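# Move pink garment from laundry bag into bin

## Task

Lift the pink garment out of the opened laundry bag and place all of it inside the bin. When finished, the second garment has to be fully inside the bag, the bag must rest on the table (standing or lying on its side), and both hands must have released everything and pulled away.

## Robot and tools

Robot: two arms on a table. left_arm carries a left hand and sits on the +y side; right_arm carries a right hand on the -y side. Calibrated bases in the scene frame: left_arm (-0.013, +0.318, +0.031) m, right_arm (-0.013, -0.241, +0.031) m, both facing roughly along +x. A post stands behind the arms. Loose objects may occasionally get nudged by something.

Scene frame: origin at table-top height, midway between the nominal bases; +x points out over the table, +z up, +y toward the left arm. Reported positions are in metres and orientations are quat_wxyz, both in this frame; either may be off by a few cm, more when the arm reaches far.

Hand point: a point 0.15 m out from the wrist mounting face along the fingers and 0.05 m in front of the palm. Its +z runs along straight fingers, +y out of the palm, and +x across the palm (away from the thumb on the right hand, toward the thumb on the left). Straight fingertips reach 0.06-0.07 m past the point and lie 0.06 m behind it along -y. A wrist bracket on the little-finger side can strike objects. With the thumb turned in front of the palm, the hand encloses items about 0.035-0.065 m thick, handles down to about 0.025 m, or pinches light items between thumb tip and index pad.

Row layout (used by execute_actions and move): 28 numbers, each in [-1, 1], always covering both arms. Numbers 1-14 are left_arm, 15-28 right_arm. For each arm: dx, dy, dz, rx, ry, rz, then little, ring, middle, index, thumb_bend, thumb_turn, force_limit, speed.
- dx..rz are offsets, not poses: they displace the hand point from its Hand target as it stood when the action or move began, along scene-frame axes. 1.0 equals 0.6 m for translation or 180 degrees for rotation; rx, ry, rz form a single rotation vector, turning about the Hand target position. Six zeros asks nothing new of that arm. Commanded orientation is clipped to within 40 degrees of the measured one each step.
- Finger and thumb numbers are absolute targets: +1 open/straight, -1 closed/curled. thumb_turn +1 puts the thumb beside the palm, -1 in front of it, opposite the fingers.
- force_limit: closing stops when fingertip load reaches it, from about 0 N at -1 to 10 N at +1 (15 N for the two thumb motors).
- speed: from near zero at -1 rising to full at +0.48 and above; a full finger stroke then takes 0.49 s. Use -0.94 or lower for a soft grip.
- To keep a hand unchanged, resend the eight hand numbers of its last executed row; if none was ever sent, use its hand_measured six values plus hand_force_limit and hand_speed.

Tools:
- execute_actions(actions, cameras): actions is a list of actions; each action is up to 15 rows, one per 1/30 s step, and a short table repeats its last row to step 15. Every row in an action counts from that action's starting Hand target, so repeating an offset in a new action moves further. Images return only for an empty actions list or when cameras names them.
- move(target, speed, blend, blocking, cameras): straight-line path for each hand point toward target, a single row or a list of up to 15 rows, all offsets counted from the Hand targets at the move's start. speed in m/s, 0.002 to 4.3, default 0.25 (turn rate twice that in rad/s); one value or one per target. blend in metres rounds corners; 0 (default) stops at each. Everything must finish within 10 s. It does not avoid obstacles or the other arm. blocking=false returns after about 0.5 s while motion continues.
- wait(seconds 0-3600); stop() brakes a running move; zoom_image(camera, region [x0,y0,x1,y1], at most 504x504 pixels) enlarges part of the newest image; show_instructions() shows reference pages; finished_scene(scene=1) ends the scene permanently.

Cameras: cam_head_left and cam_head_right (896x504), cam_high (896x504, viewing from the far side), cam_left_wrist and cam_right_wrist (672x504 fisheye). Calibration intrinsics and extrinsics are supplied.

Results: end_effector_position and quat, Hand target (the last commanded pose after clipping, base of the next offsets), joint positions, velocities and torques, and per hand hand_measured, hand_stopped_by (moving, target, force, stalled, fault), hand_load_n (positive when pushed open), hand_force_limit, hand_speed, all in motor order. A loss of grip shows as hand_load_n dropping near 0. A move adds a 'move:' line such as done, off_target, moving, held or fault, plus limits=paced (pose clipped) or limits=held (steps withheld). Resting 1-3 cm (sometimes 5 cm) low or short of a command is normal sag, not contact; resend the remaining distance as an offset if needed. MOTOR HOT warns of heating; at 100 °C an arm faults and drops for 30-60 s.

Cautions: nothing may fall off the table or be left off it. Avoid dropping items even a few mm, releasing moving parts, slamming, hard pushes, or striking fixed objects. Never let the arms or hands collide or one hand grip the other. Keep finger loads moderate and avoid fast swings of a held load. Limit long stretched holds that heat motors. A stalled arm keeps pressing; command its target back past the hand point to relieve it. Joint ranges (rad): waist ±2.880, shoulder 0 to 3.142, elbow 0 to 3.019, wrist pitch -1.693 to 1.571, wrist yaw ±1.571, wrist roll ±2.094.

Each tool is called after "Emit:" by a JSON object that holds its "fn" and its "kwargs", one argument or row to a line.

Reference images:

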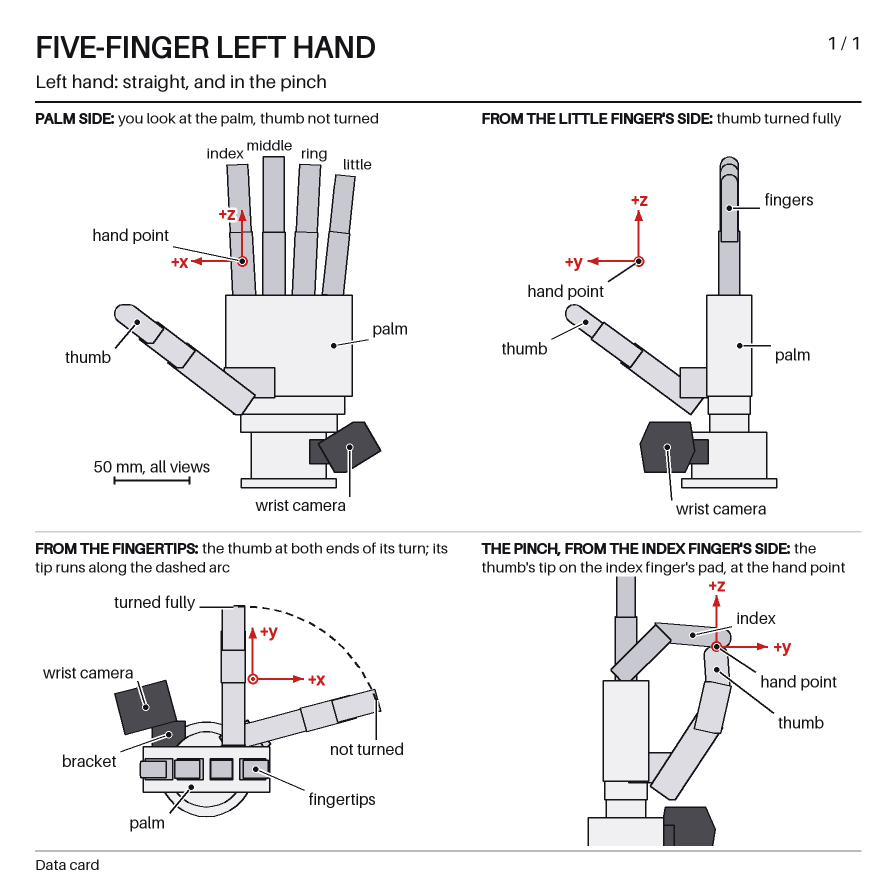

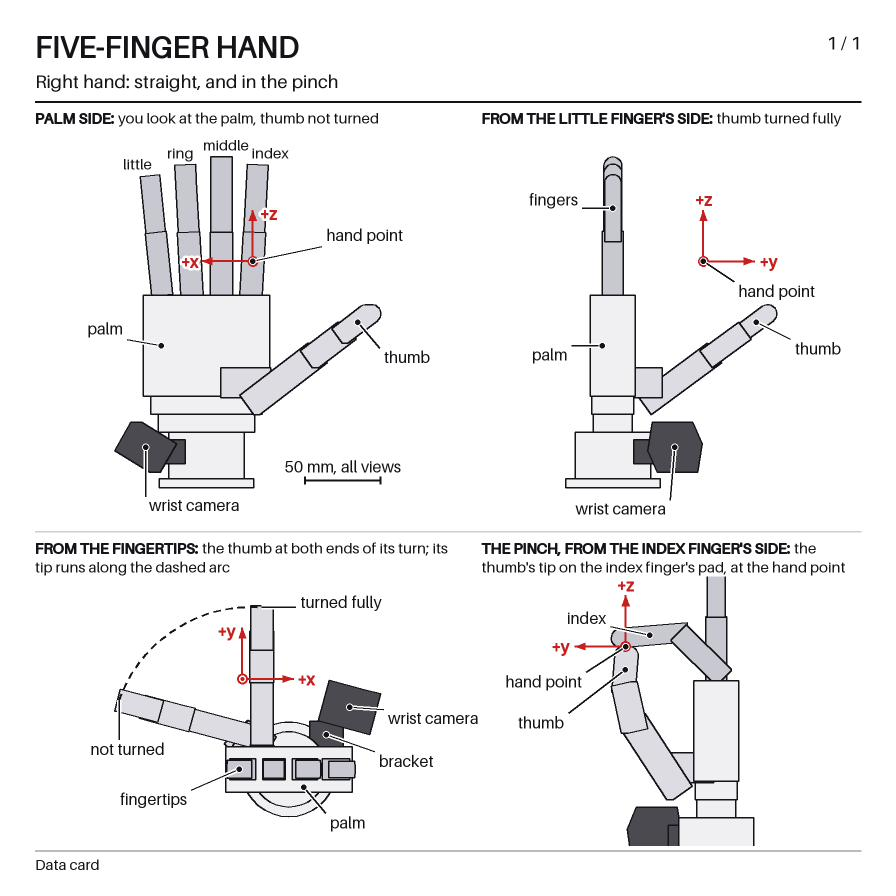

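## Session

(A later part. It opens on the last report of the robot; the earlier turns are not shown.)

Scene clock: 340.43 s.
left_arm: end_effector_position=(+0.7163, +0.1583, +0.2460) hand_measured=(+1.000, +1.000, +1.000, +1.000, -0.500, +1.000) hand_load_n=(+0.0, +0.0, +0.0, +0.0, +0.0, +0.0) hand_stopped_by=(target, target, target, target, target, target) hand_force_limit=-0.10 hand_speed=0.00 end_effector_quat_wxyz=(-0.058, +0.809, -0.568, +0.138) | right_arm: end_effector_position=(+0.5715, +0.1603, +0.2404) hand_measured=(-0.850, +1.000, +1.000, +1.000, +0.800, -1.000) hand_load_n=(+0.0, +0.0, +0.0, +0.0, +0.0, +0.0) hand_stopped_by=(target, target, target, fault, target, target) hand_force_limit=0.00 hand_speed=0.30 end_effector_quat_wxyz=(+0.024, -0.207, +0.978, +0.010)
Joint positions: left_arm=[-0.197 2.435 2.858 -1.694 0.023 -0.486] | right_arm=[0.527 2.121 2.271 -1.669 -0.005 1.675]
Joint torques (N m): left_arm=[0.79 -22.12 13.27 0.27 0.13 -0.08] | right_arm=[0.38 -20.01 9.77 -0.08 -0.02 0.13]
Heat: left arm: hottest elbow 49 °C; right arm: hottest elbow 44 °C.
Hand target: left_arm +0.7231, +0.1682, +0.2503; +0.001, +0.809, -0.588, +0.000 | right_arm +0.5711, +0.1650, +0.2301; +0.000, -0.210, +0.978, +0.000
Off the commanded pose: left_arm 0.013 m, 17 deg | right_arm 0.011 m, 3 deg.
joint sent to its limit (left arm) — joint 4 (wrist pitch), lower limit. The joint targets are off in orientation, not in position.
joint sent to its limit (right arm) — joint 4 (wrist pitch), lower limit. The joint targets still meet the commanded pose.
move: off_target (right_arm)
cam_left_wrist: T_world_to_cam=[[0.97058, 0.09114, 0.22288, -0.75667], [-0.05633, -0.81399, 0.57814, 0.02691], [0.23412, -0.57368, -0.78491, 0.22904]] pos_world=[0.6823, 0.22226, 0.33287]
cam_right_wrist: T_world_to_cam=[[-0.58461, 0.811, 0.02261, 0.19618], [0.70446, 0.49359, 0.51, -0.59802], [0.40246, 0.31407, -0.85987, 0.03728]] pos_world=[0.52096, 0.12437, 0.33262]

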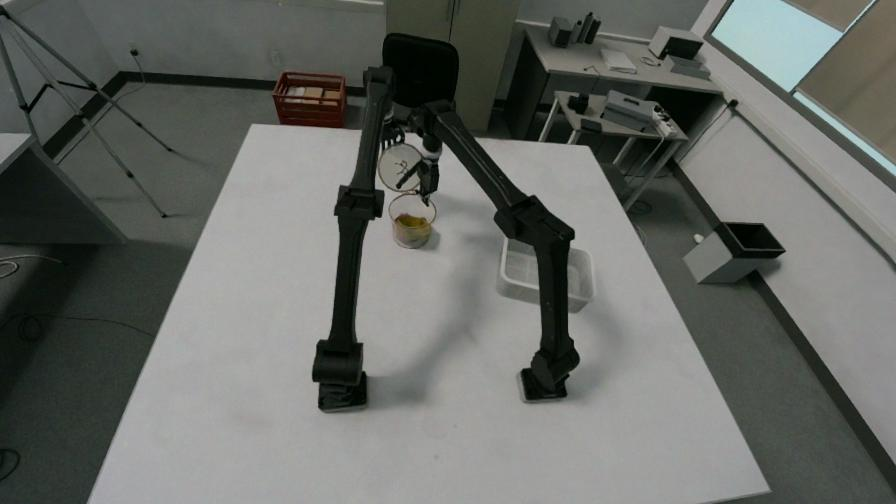

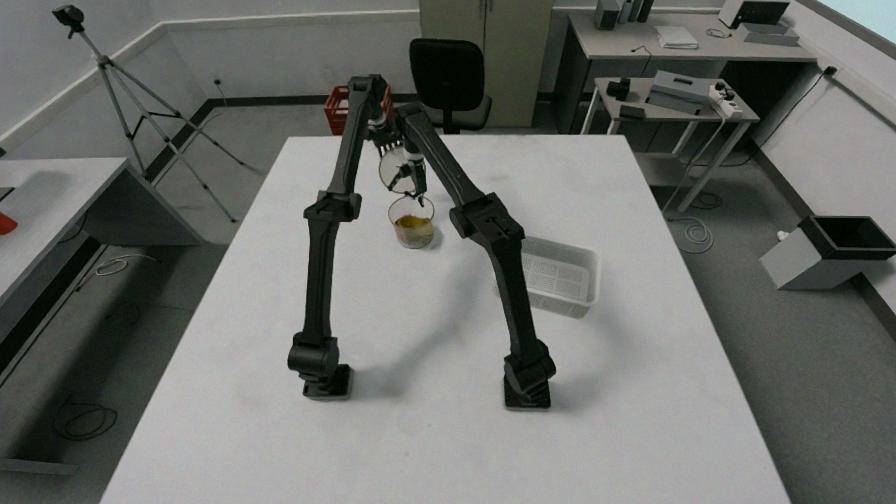

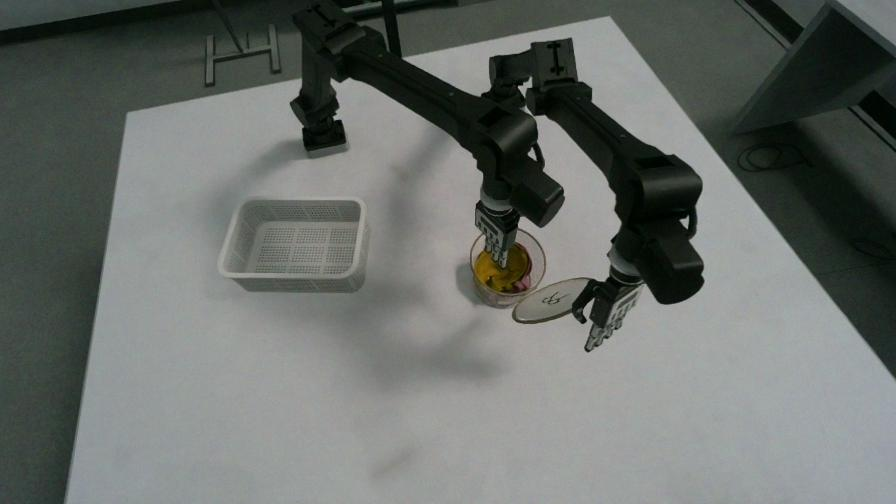

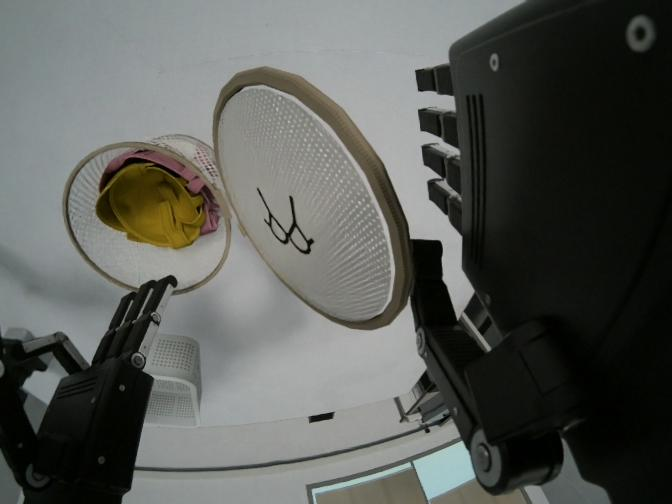

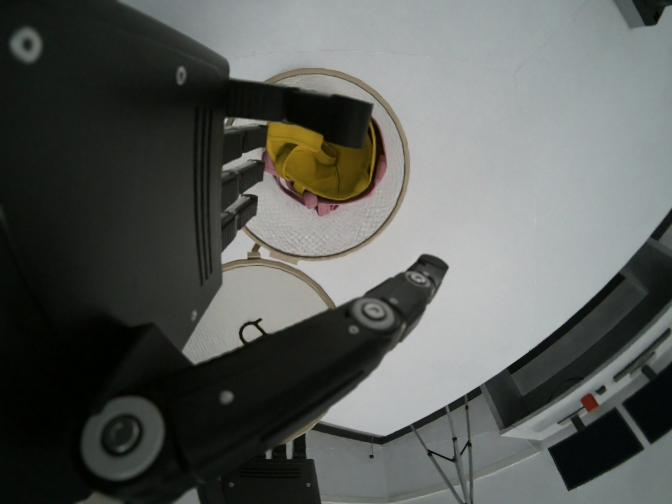

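Emit:
{"fn": "move", "kwargs": {
  "target": [
    [0,0,0,0,0,0,1,1,1,1,-0.5,1,-0.1,0,-0.008,-0.008,-0.172,0,0,0,-0.85,1,1,1,0.8,-1,0,0.3]
  ],
  "speed": 0.08,
  "cameras": ["cam_head_left","cam_head_right","cam_high","cam_left_wrist","cam_right_wrist"]
}}

Emit:
{"fn": "zoom_image", "kwargs": {
  "camera": "cam_high",
  "region": [430, 170, 630, 330]
}}

Emit:
{"fn": "zoom_image", "kwargs": {
  "camera": "cam_left_wrist",
  "region": [40, 100, 280, 320]
}}

Emit:
{"fn": "zoom_image", "kwargs": {
  "camera": "cam_head_left",
  "region": [370, 120, 500, 260]
}}

Scene clock: 343.17 s.
left_arm: end_effector_position=(+0.7163, +0.1583, +0.2460) hand_measured=(+1.000, +1.000, +1.000, +1.000, -0.500, +1.000) hand_load_n=(+0.0, +0.0, +0.0, +0.0, -0.5, +0.0) hand_stopped_by=(target, target, target, target, target, target) hand_force_limit=-0.10 hand_speed=0.00 end_effector_quat_wxyz=(-0.058, +0.809, -0.568, +0.138) | right_arm: end_effector_position=(+0.5667, +0.1570, +0.1454) hand_measured=(-0.850, +1.000, +1.000, +1.000, +0.800, -1.000) hand_load_n=(+0.0, +0.0, +0.0, +0.0, +0.0, +0.0) hand_stopped_by=(target, target, target, fault, target, target) hand_force_limit=0.00 hand_speed=0.30 end_effector_quat_wxyz=(+0.009, -0.207, +0.978, +0.004)
Joint positions: left_arm=[-0.197 2.435 2.858 -1.694 0.023 -0.486] | right_arm=[0.527 2.122 2.028 -1.457 -0.003 1.675]
Joint torques (N m): left_arm=[0.62 -21.25 13.27 0.18 0.12 -0.09] | right_arm=[0.26 -19.66 8.61 0.62 -0.02 0.08]
Heat: left arm: hottest elbow 49 °C; right arm: hottest elbow 44 °C.
Hand target: left_arm +0.7231, +0.1682, +0.2503; +0.001, +0.809, -0.588, +0.000 | right_arm +0.5662, +0.1602, +0.1269; +0.000, -0.210, +0.978, +0.000
Off the commanded pose: left_arm 0.013 m, 17 deg | right_arm 0.019 m, 1 deg.
joint sent to its limit (left arm) — joint 4 (wrist pitch), lower limit. The joint targets are off in orientation, not in position.
move: off_target (right_arm)
cam_left_wrist: T_world_to_cam=[[0.97058, 0.09114, 0.22288, -0.75667], [-0.05633, -0.81399, 0.57814, 0.02691], [0.23412, -0.57368, -0.78491, 0.22904]] pos_world=[0.6823, 0.22226, 0.33287]
cam_right_wrist: T_world_to_cam=[[-0.58384, 0.81154, 0.02332, 0.19765], [0.718, 0.50271, 0.48142, -0.54946], [0.37897, 0.29782, -0.87618, -0.02319]] pos_world=[0.51869, 0.12272, 0.2396]

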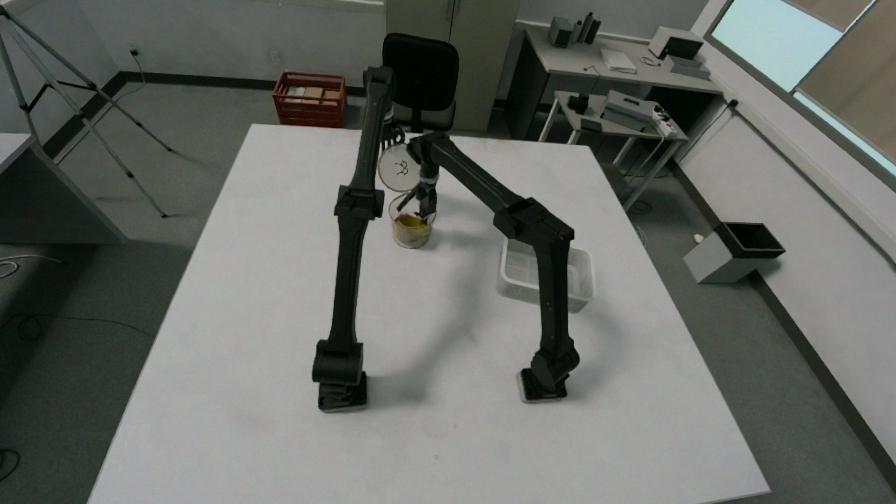

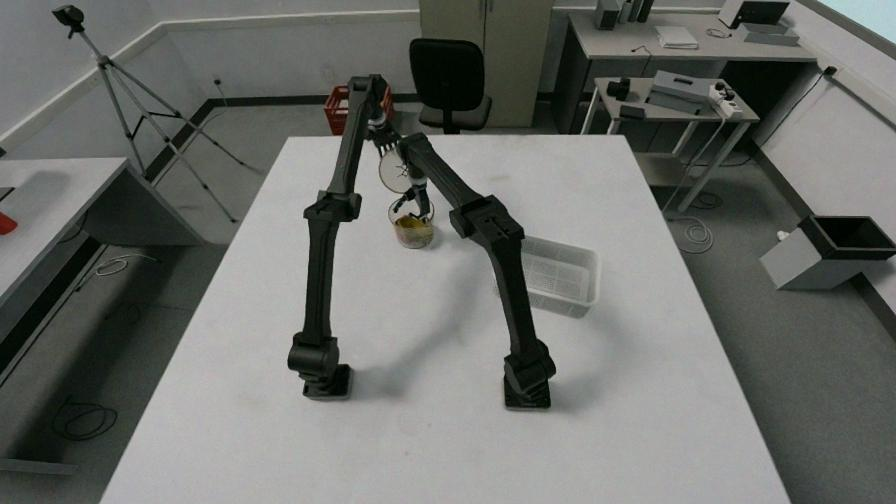

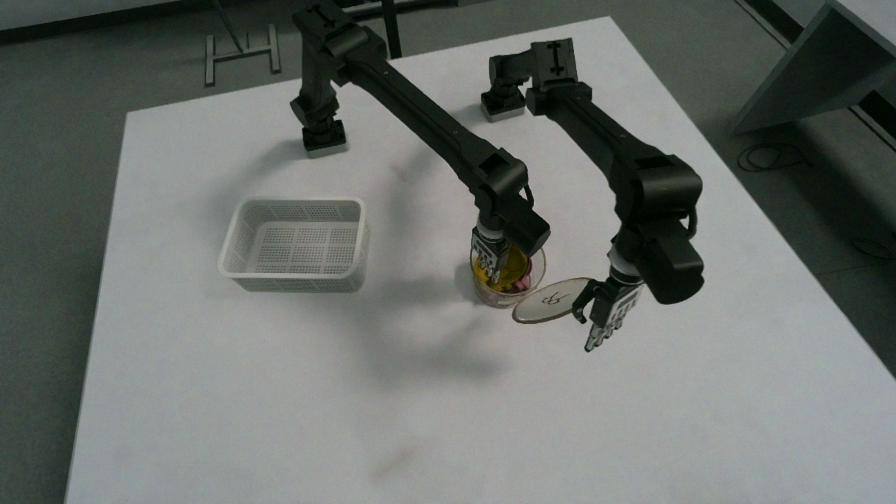

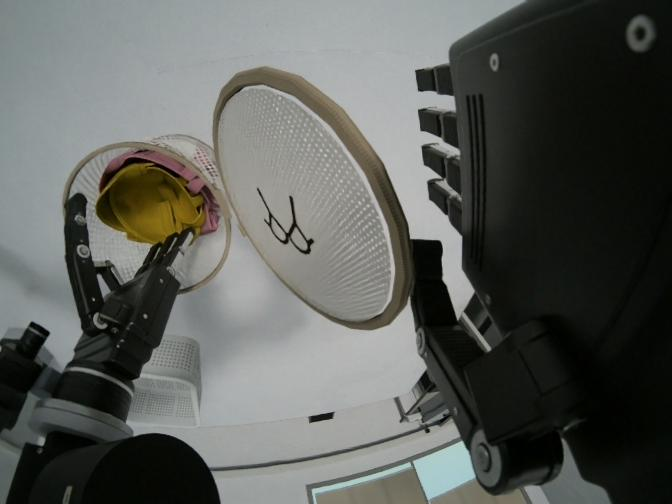

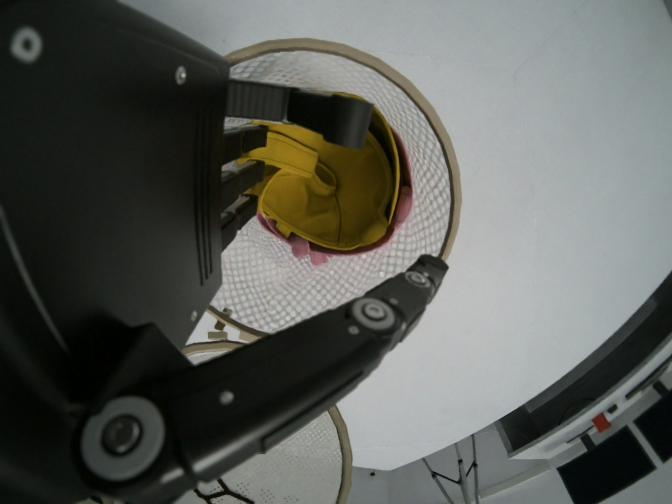

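Scaled by 2.520 from the camera's image (finer frame: 1280x720).

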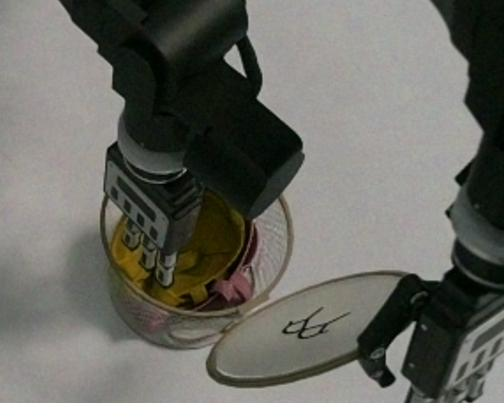

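Scaled by 2.100 from the camera's image (finer frame: 960x720).

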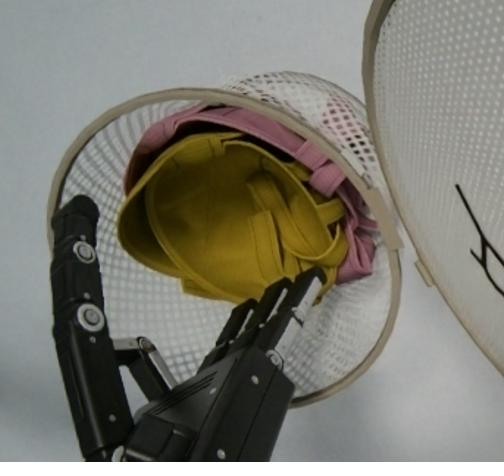

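Scaled by 3.600 from the camera's image (finer frame: 1280x720).

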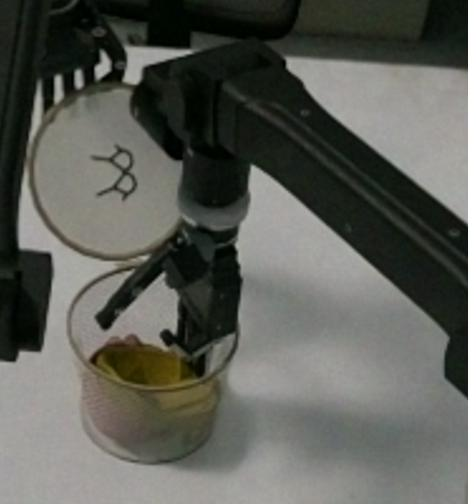

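Emit:
{"fn": "move", "kwargs": {
  "target": [
    [0,0,0,0,0,0,1,1,1,1,-0.5,1,-0.1,0,0.0,-0.0,-0.045,0,0,0,-0.85,1,1,1,0.8,-1,0,0.3]
  ],
  "speed": 0.05,
  "cameras": ["cam_high","cam_left_wrist","cam_right_wrist"]
}}

Emit:
{"fn": "zoom_image", "kwargs": {
  "camera": "cam_right_wrist",
  "region": [200, 20, 480, 360]
}}

Emit:
{"fn": "zoom_image", "kwargs": {
  "camera": "cam_left_wrist",
  "region": [40, 100, 280, 320]
}}

Scene clock: 345.90 s.
left_arm: end_effector_position=(+0.7163, +0.1583, +0.2460) hand_measured=(+1.000, +1.000, +1.000, +1.000, -0.500, +1.000) hand_load_n=(+0.0, +0.0, +0.0, +0.0, +0.0, -0.5) hand_stopped_by=(target, target, target, target, target, target) hand_force_limit=-0.10 hand_speed=0.00 end_effector_quat_wxyz=(-0.058, +0.809, -0.568, +0.138) | right_arm: end_effector_position=(+0.5675, +0.1574, +0.1202) hand_measured=(-0.850, +1.000, +1.000, +1.000, +0.800, -1.000) hand_load_n=(+0.0, +0.0, +0.0, +0.0, +0.0, +0.0) hand_stopped_by=(target, target, target, fault, target, target) hand_force_limit=0.00 hand_speed=0.30 end_effector_quat_wxyz=(+0.010, -0.207, +0.978, +0.005)
Joint positions: left_arm=[-0.197 2.435 2.858 -1.694 0.023 -0.486] | right_arm=[0.527 2.133 1.979 -1.395 -0.003 1.675]
Joint torques (N m): left_arm=[0.44 -21.48 13.52 0.06 0.08 -0.04] | right_arm=[0.26 -19.55 8.53 0.64 -0.03 0.09]
Heat: left arm: hottest elbow 50 °C; right arm: hottest elbow 43 °C.
Hand target: left_arm +0.7231, +0.1682, +0.2503; +0.001, +0.809, -0.588, +0.000 | right_arm +0.5663, +0.1603, +0.1002; +0.000, -0.210, +0.978, +0.000
Off the commanded pose: left_arm 0.013 m, 17 deg | right_arm 0.021 m, 1 deg.
joint sent to its limit (left arm) — joint 4 (wrist pitch), lower limit. The joint targets are off in orientation, not in position.
move: off_target (right_arm)
cam_left_wrist: T_world_to_cam=[[0.97058, 0.09114, 0.22288, -0.75667], [-0.05633, -0.81399, 0.57814, 0.02691], [0.23412, -0.57368, -0.78491, 0.22904]] pos_world=[0.6823, 0.22226, 0.33287]
cam_right_wrist: T_world_to_cam=[[-0.58396, 0.81145, 0.02305, 0.1984], [0.71683, 0.50213, 0.48376, -0.53774], [0.38097, 0.29902, -0.8749, -0.04717]] pos_world=[0.5193, 0.12312, 0.2143]

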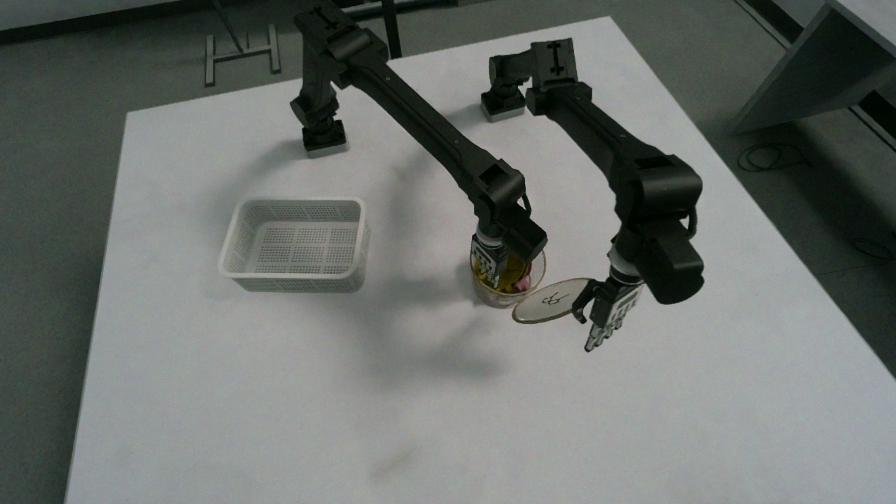

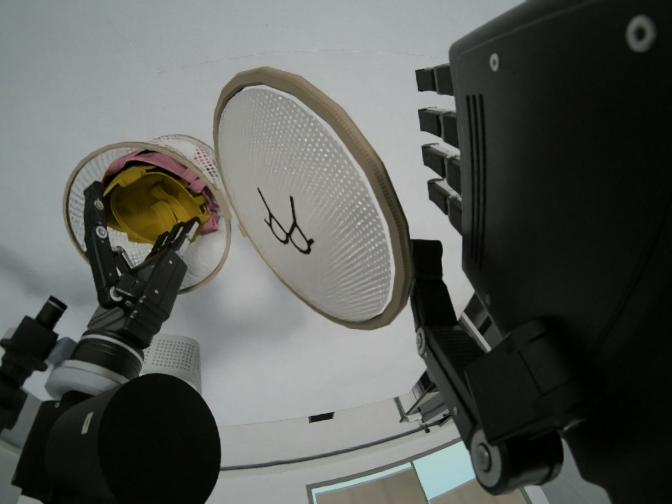

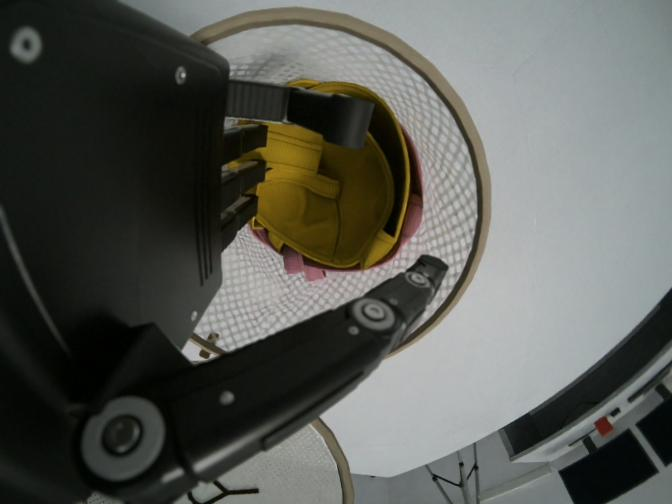

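Scaled by 1.482 from the camera's image (finer frame: 960x720).

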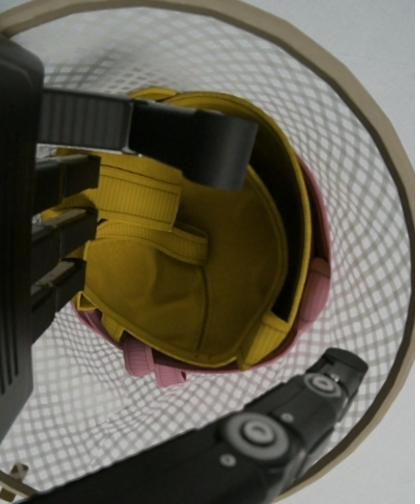

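Scaled by 2.100 from the camera's image (finer frame: 960x720).

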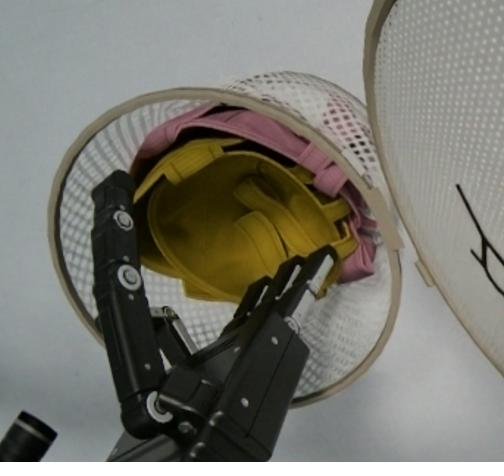

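Emit:
{"fn": "move", "kwargs": {
  "target": [
    [0,0,0,0,0,0,1,1,1,1,-0.5,1,-0.1,0,0.0,-0.0,-0.0,0,0,0,-0.85,-0.1,-0.1,1,0.8,-1,0,-0.4]
  ],
  "speed": 0.05,
  "cameras": ["cam_high","cam_left_wrist","cam_right_wrist"]
}}

Emit:
{"fn": "zoom_image", "kwargs": {
  "camera": "cam_right_wrist",
  "region": [200, 20, 480, 360]
}}

Emit:
{"fn": "zoom_image", "kwargs": {
  "camera": "cam_left_wrist",
  "region": [40, 100, 280, 320]
}}

Scene clock: 347.47 s.
left_arm: end_effector_position=(+0.7163, +0.1583, +0.2460) hand_measured=(+1.000, +1.000, +1.000, +1.000, -0.500, +1.000) hand_load_n=(+0.0, +0.0, +0.0, +0.0, +0.0, +0.0) hand_stopped_by=(target, target, target, target, target, target) hand_force_limit=-0.10 hand_speed=0.00 end_effector_quat_wxyz=(-0.058, +0.809, -0.568, +0.138) | right_arm: end_effector_position=(+0.5675, +0.1574, +0.1202) hand_measured=(-0.850, -0.100, -0.100, +1.000, +0.800, -1.000) hand_load_n=(+0.0, +0.0, +0.0, +0.0, -0.5, +0.0) hand_stopped_by=(target, target, target, fault, target, target) hand_force_limit=0.00 hand_speed=-0.40 end_effector_quat_wxyz=(+0.010, -0.207, +0.978, +0.004)
Joint positions: left_arm=[-0.197 2.435 2.858 -1.694 0.023 -0.486] | right_arm=[0.527 2.133 1.979 -1.395 -0.002 1.675]
Joint torques (N m): left_arm=[0.5 -21.83 13.2 0.06 0.11 -0.07] | right_arm=[0.32 -19.55 8.53 0.62 -0.04 0.08]
Heat: left arm: hottest elbow 50 °C; right arm: hottest elbow 43 °C.
Hand target: left_arm +0.7231, +0.1682, +0.2503; +0.001, +0.809, -0.588, +0.000 | right_arm +0.5663, +0.1603, +0.1002; +0.000, -0.210, +0.978, +0.000
Off the commanded pose: left_arm 0.013 m, 17 deg | right_arm 0.020 m, 1 deg.
joint sent to its limit (left arm) — joint 4 (wrist pitch), lower limit. The joint targets are off in orientation, not in position.
move: done
cam_left_wrist: T_world_to_cam=[[0.97058, 0.09114, 0.22288, -0.75667], [-0.05633, -0.81399, 0.57814, 0.02691], [0.23412, -0.57368, -0.78491, 0.22904]] pos_world=[0.6823, 0.22226, 0.33287]
cam_right_wrist: T_world_to_cam=[[-0.58392, 0.81149, 0.02267, 0.19854], [0.71677, 0.50225, 0.48371, -0.53767], [0.38115, 0.2987, -0.87493, -0.04718]] pos_world=[0.5193, 0.12302, 0.2143]

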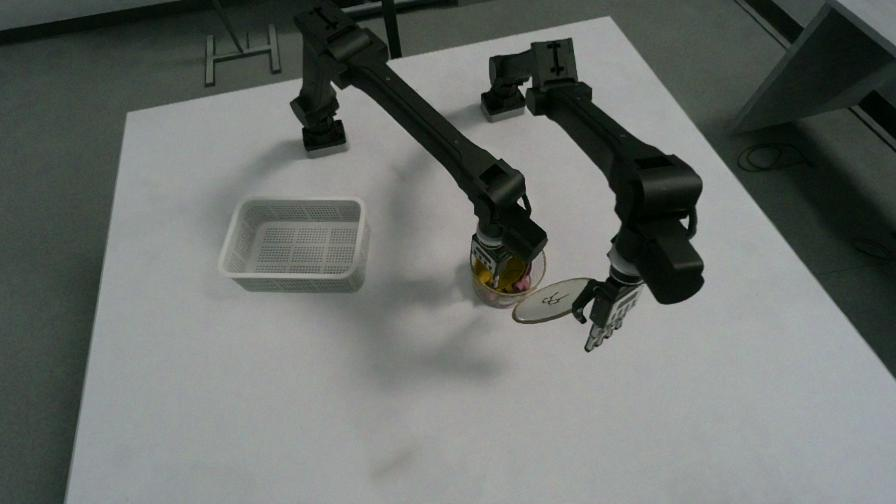

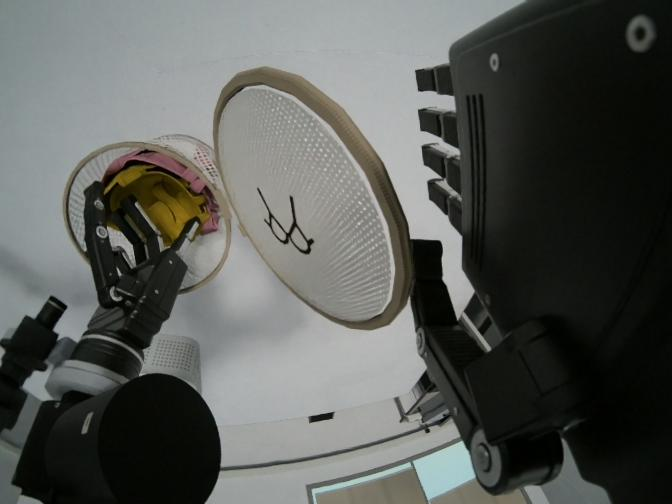

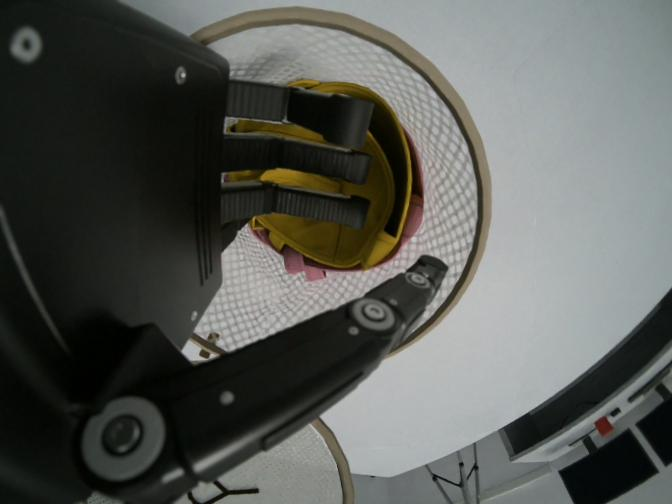

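Scaled by 1.482 from the camera's image (finer frame: 960x720).

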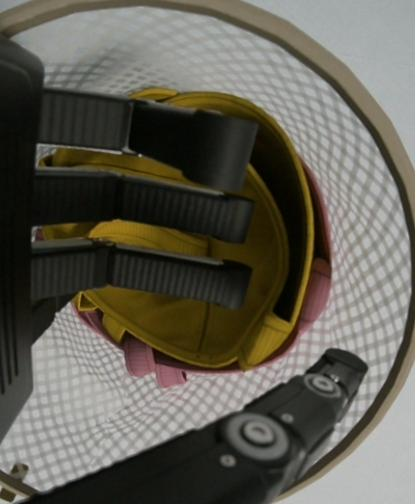

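Scaled by 2.100 from the camera's image (finer frame: 960x720).

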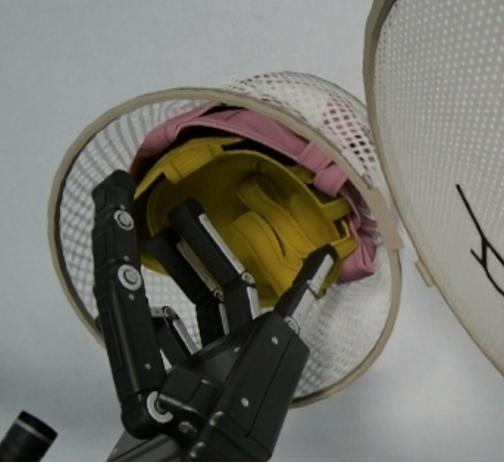

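Emit:
{"fn": "move", "kwargs": {
  "target": [
    [0,0,0,0,0,0,1,1,1,1,-0.5,1,-0.1,0,0.0,-0.0,-0.0,0,0,0,-0.85,1,1,1,0.8,-1,0,0.2],
    [0,0,0,0,0,0,1,1,1,1,-0.5,1,-0.1,0,0.0,-0.0,-0.027,0,0,0,-0.85,1,1,1,0.8,-1,0,0.2]
  ],
  "speed": 0.05,
  "cameras": ["cam_high","cam_left_wrist","cam_right_wrist"]
}}

Emit:
{"fn": "zoom_image", "kwargs": {
  "camera": "cam_right_wrist",
  "region": [200, 20, 480, 360]
}}

Emit:
{"fn": "zoom_image", "kwargs": {
  "camera": "cam_left_wrist",
  "region": [40, 100, 280, 320]
}}

Scene clock: 349.93 s.
left_arm: end_effector_position=(+0.7163, +0.1583, +0.2460) hand_measured=(+1.000, +1.000, +1.000, +1.000, -0.500, +1.000) hand_load_n=(+0.0, +0.0, +0.0, +0.0, +0.0, +0.0) hand_stopped_by=(target, target, target, target, target, target) hand_force_limit=-0.10 hand_speed=0.00 end_effector_quat_wxyz=(-0.058, +0.809, -0.568, +0.138) | right_arm: end_effector_position=(+0.5686, +0.1579, +0.1077) hand_measured=(-0.850, +1.000, +1.000, +1.000, +0.800, -1.000) hand_load_n=(+0.0, +0.0, +0.0, +0.0, +0.0, +0.0) hand_stopped_by=(target, target, target, fault, target, target) hand_force_limit=0.00 hand_speed=0.20 end_effector_quat_wxyz=(+0.013, -0.207, +0.978, +0.005)
Joint positions: left_arm=[-0.197 2.435 2.858 -1.694 0.023 -0.486] | right_arm=[0.527 2.138 1.954 -1.359 -0.002 1.675]
Joint torques (N m): left_arm=[0.73 -21.54 13.31 0.14 0.08 -0.09] | right_arm=[0.26 -19.19 8.32 0.62 -0.05 0.08]
Heat: left arm: hottest elbow 50 °C; right arm: hottest elbow 43 °C.
Hand target: left_arm +0.7231, +0.1682, +0.2503; +0.001, +0.809, -0.588, +0.000 | right_arm +0.5663, +0.1602, +0.0838; +0.000, -0.210, +0.978, +0.000
Off the commanded pose: left_arm 0.013 m, 17 deg | right_arm 0.024 m, 2 deg.
joint sent to its limit (left arm) — joint 4 (wrist pitch), lower limit. The joint targets are off in orientation, not in position.
move: off_target (right_arm)
cam_left_wrist: T_world_to_cam=[[0.97058, 0.09114, 0.22288, -0.75667], [-0.05633, -0.81399, 0.57814, 0.02691], [0.23412, -0.57368, -0.78491, 0.22904]] pos_world=[0.6823, 0.22226, 0.33287]
cam_right_wrist: T_world_to_cam=[[-0.58404, 0.81144, 0.02159, 0.19917], [0.71409, 0.50095, 0.48901, -0.53146], [0.38598, 0.30102, -0.87201, -0.06214]] pos_world=[0.51981, 0.12333, 0.2014]

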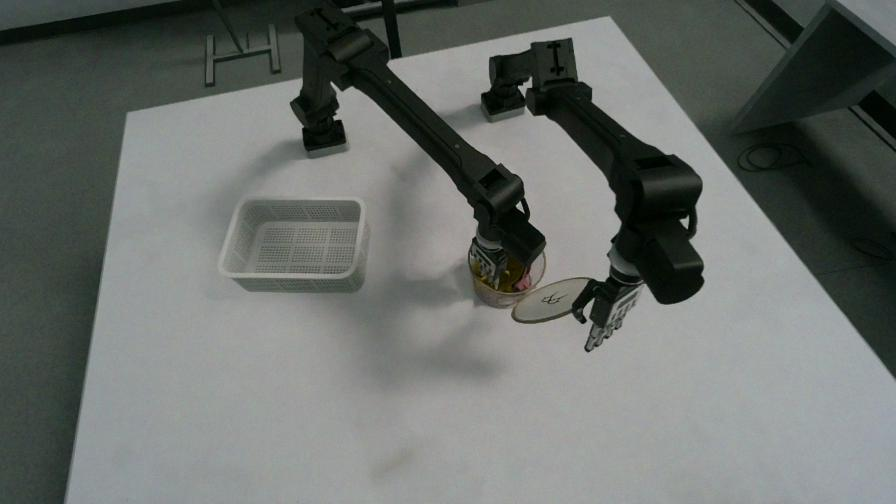

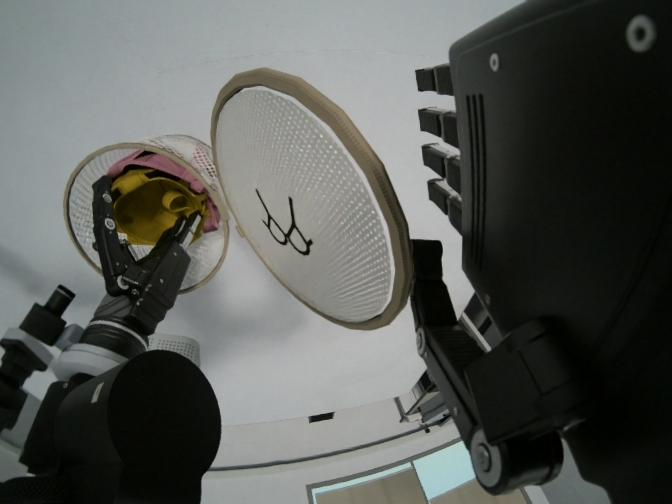

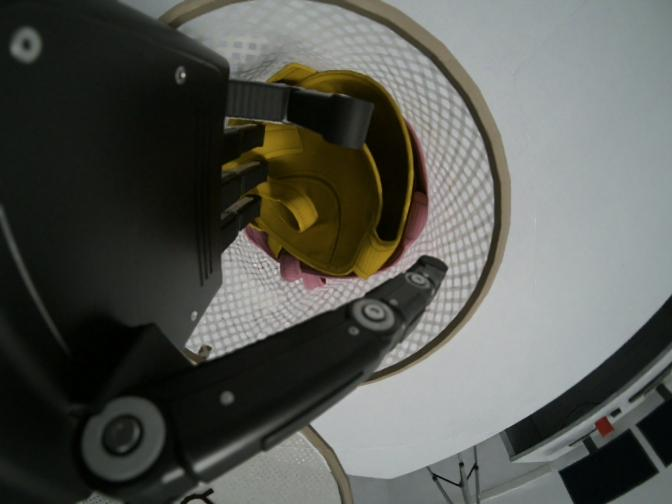

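Scaled by 1.482 from the camera's image (finer frame: 960x720).

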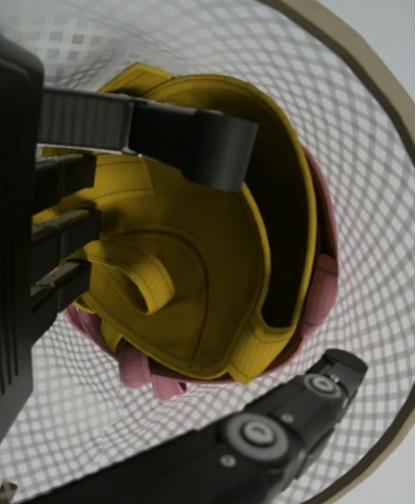

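Scaled by 2.100 from the camera's image (finer frame: 960x720).

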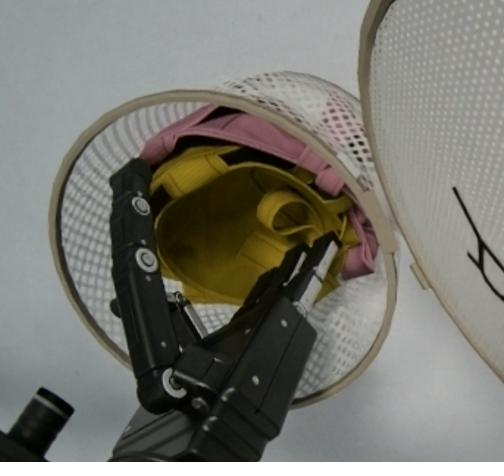

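Emit:
{"fn": "move", "kwargs": {
  "target": [
    [0,0,0,0,0,0,1,1,1,1,-0.5,1,-0.1,0,0.0,-0.0,-0.0,0,0,0,-0.85,-0.1,-0.1,1,0.8,-1,0,-0.5],
    [0,0,0,0,0,0,1,1,1,1,-0.5,1,-0.1,0,0.0,-0.0,-0.0,0,0,0,-0.85,-0.2,-0.2,1,0.0,-1,0,-0.5]
  ],
  "speed": 0.05,
  "cameras": ["cam_high","cam_left_wrist","cam_right_wrist"]
}}

Emit:
{"fn": "zoom_image", "kwargs": {
  "camera": "cam_right_wrist",
  "region": [200, 20, 480, 360]
}}

Emit:
{"fn": "zoom_image", "kwargs": {
  "camera": "cam_left_wrist",
  "region": [40, 100, 280, 320]
}}

Scene clock: 352.83 s.
left_arm: end_effector_position=(+0.7163, +0.1583, +0.2460) hand_measured=(+1.000, +1.000, +1.000, +1.000, -0.500, +1.000) hand_load_n=(+0.5, +0.0, +0.0, +0.0, +0.0, +0.0) hand_stopped_by=(target, target, target, target, target, target) hand_force_limit=-0.10 hand_speed=0.00 end_effector_quat_wxyz=(-0.058, +0.809, -0.568, +0.138) | right_arm: end_effector_position=(+0.5686, +0.1579, +0.1074) hand_measured=(-0.850, -0.200, -0.200, +1.000, +0.000, -1.000) hand_load_n=(+0.0, +0.0, +0.5, +0.0, +0.0, +0.0) hand_stopped_by=(target, target, target, fault, target, target) hand_force_limit=0.00 hand_speed=-0.50 end_effector_quat_wxyz=(+0.013, -0.207, +0.978, +0.005)
Joint positions: left_arm=[-0.197 2.435 2.858 -1.694 0.023 -0.486] | right_arm=[0.527 2.139 1.954 -1.359 -0.002 1.675]
Joint torques (N m): left_arm=[0.26 -21.6 13.41 0.14 0.08 -0.06] | right_arm=[0.26 -19.25 8.34 0.65 -0.05 0.08]
Heat: left arm: hottest elbow 50 °C; right arm: hottest elbow 43 °C.
Hand target: left_arm +0.7231, +0.1682, +0.2503; +0.001, +0.809, -0.588, +0.000 | right_arm +0.5663, +0.1602, +0.0837; +0.000, -0.210, +0.978, +0.000
Off the commanded pose: left_arm 0.013 m, 17 deg | right_arm 0.024 m, 2 deg.
joint sent to its limit (left arm) — joint 4 (wrist pitch), lower limit. The joint targets are off in orientation, not in position.
move: done; target 2's new numbers were sent with right_arm's hand 0.024 m and 2 deg from that target
cam_left_wrist: T_world_to_cam=[[0.97058, 0.09114, 0.22288, -0.75667], [-0.05633, -0.81399, 0.57814, 0.02691], [0.23412, -0.57368, -0.78491, 0.22904]] pos_world=[0.6823, 0.22226, 0.33287]
cam_right_wrist: T_world_to_cam=[[-0.58404, 0.81143, 0.02169, 0.19921], [0.71425, 0.50103, 0.48869, -0.53146], [0.38567, 0.30091, -0.87219, -0.06214]] pos_world=[0.51991, 0.12333, 0.2012]

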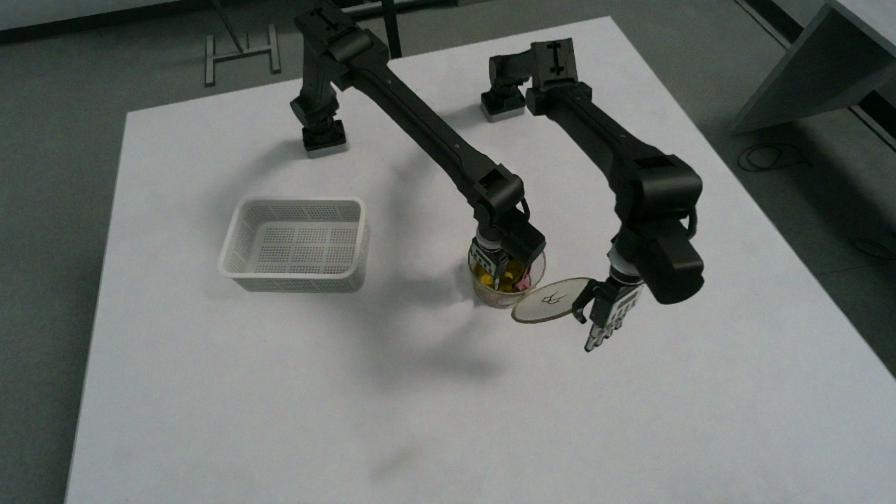

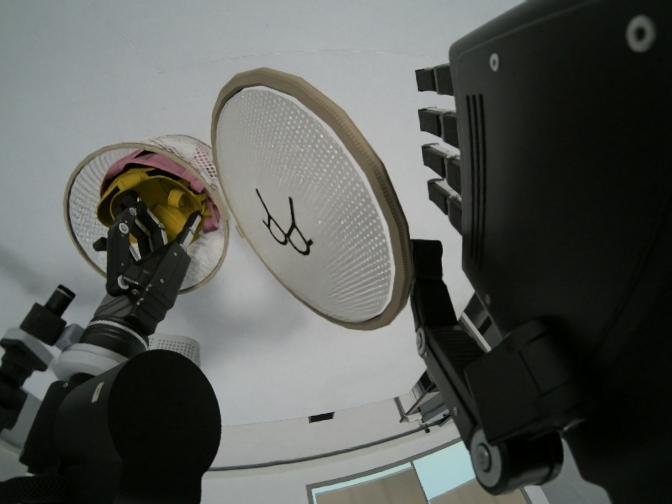

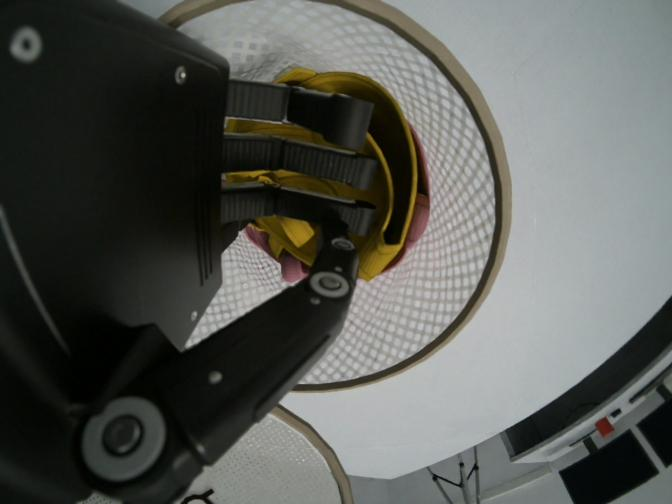

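Scaled by 1.482 from the camera's image (finer frame: 960x720).

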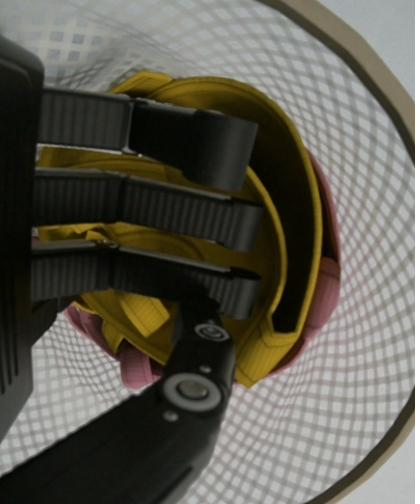

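Scaled by 2.100 from the camera's image (finer frame: 960x720).

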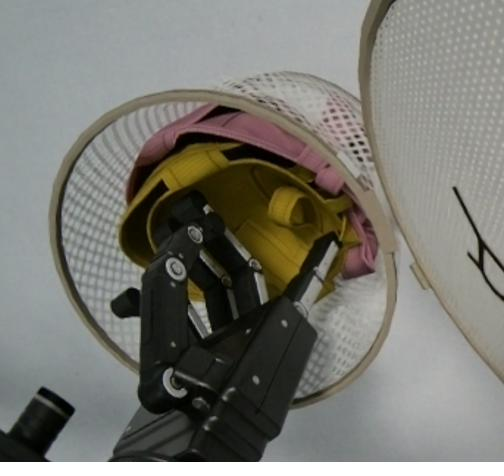

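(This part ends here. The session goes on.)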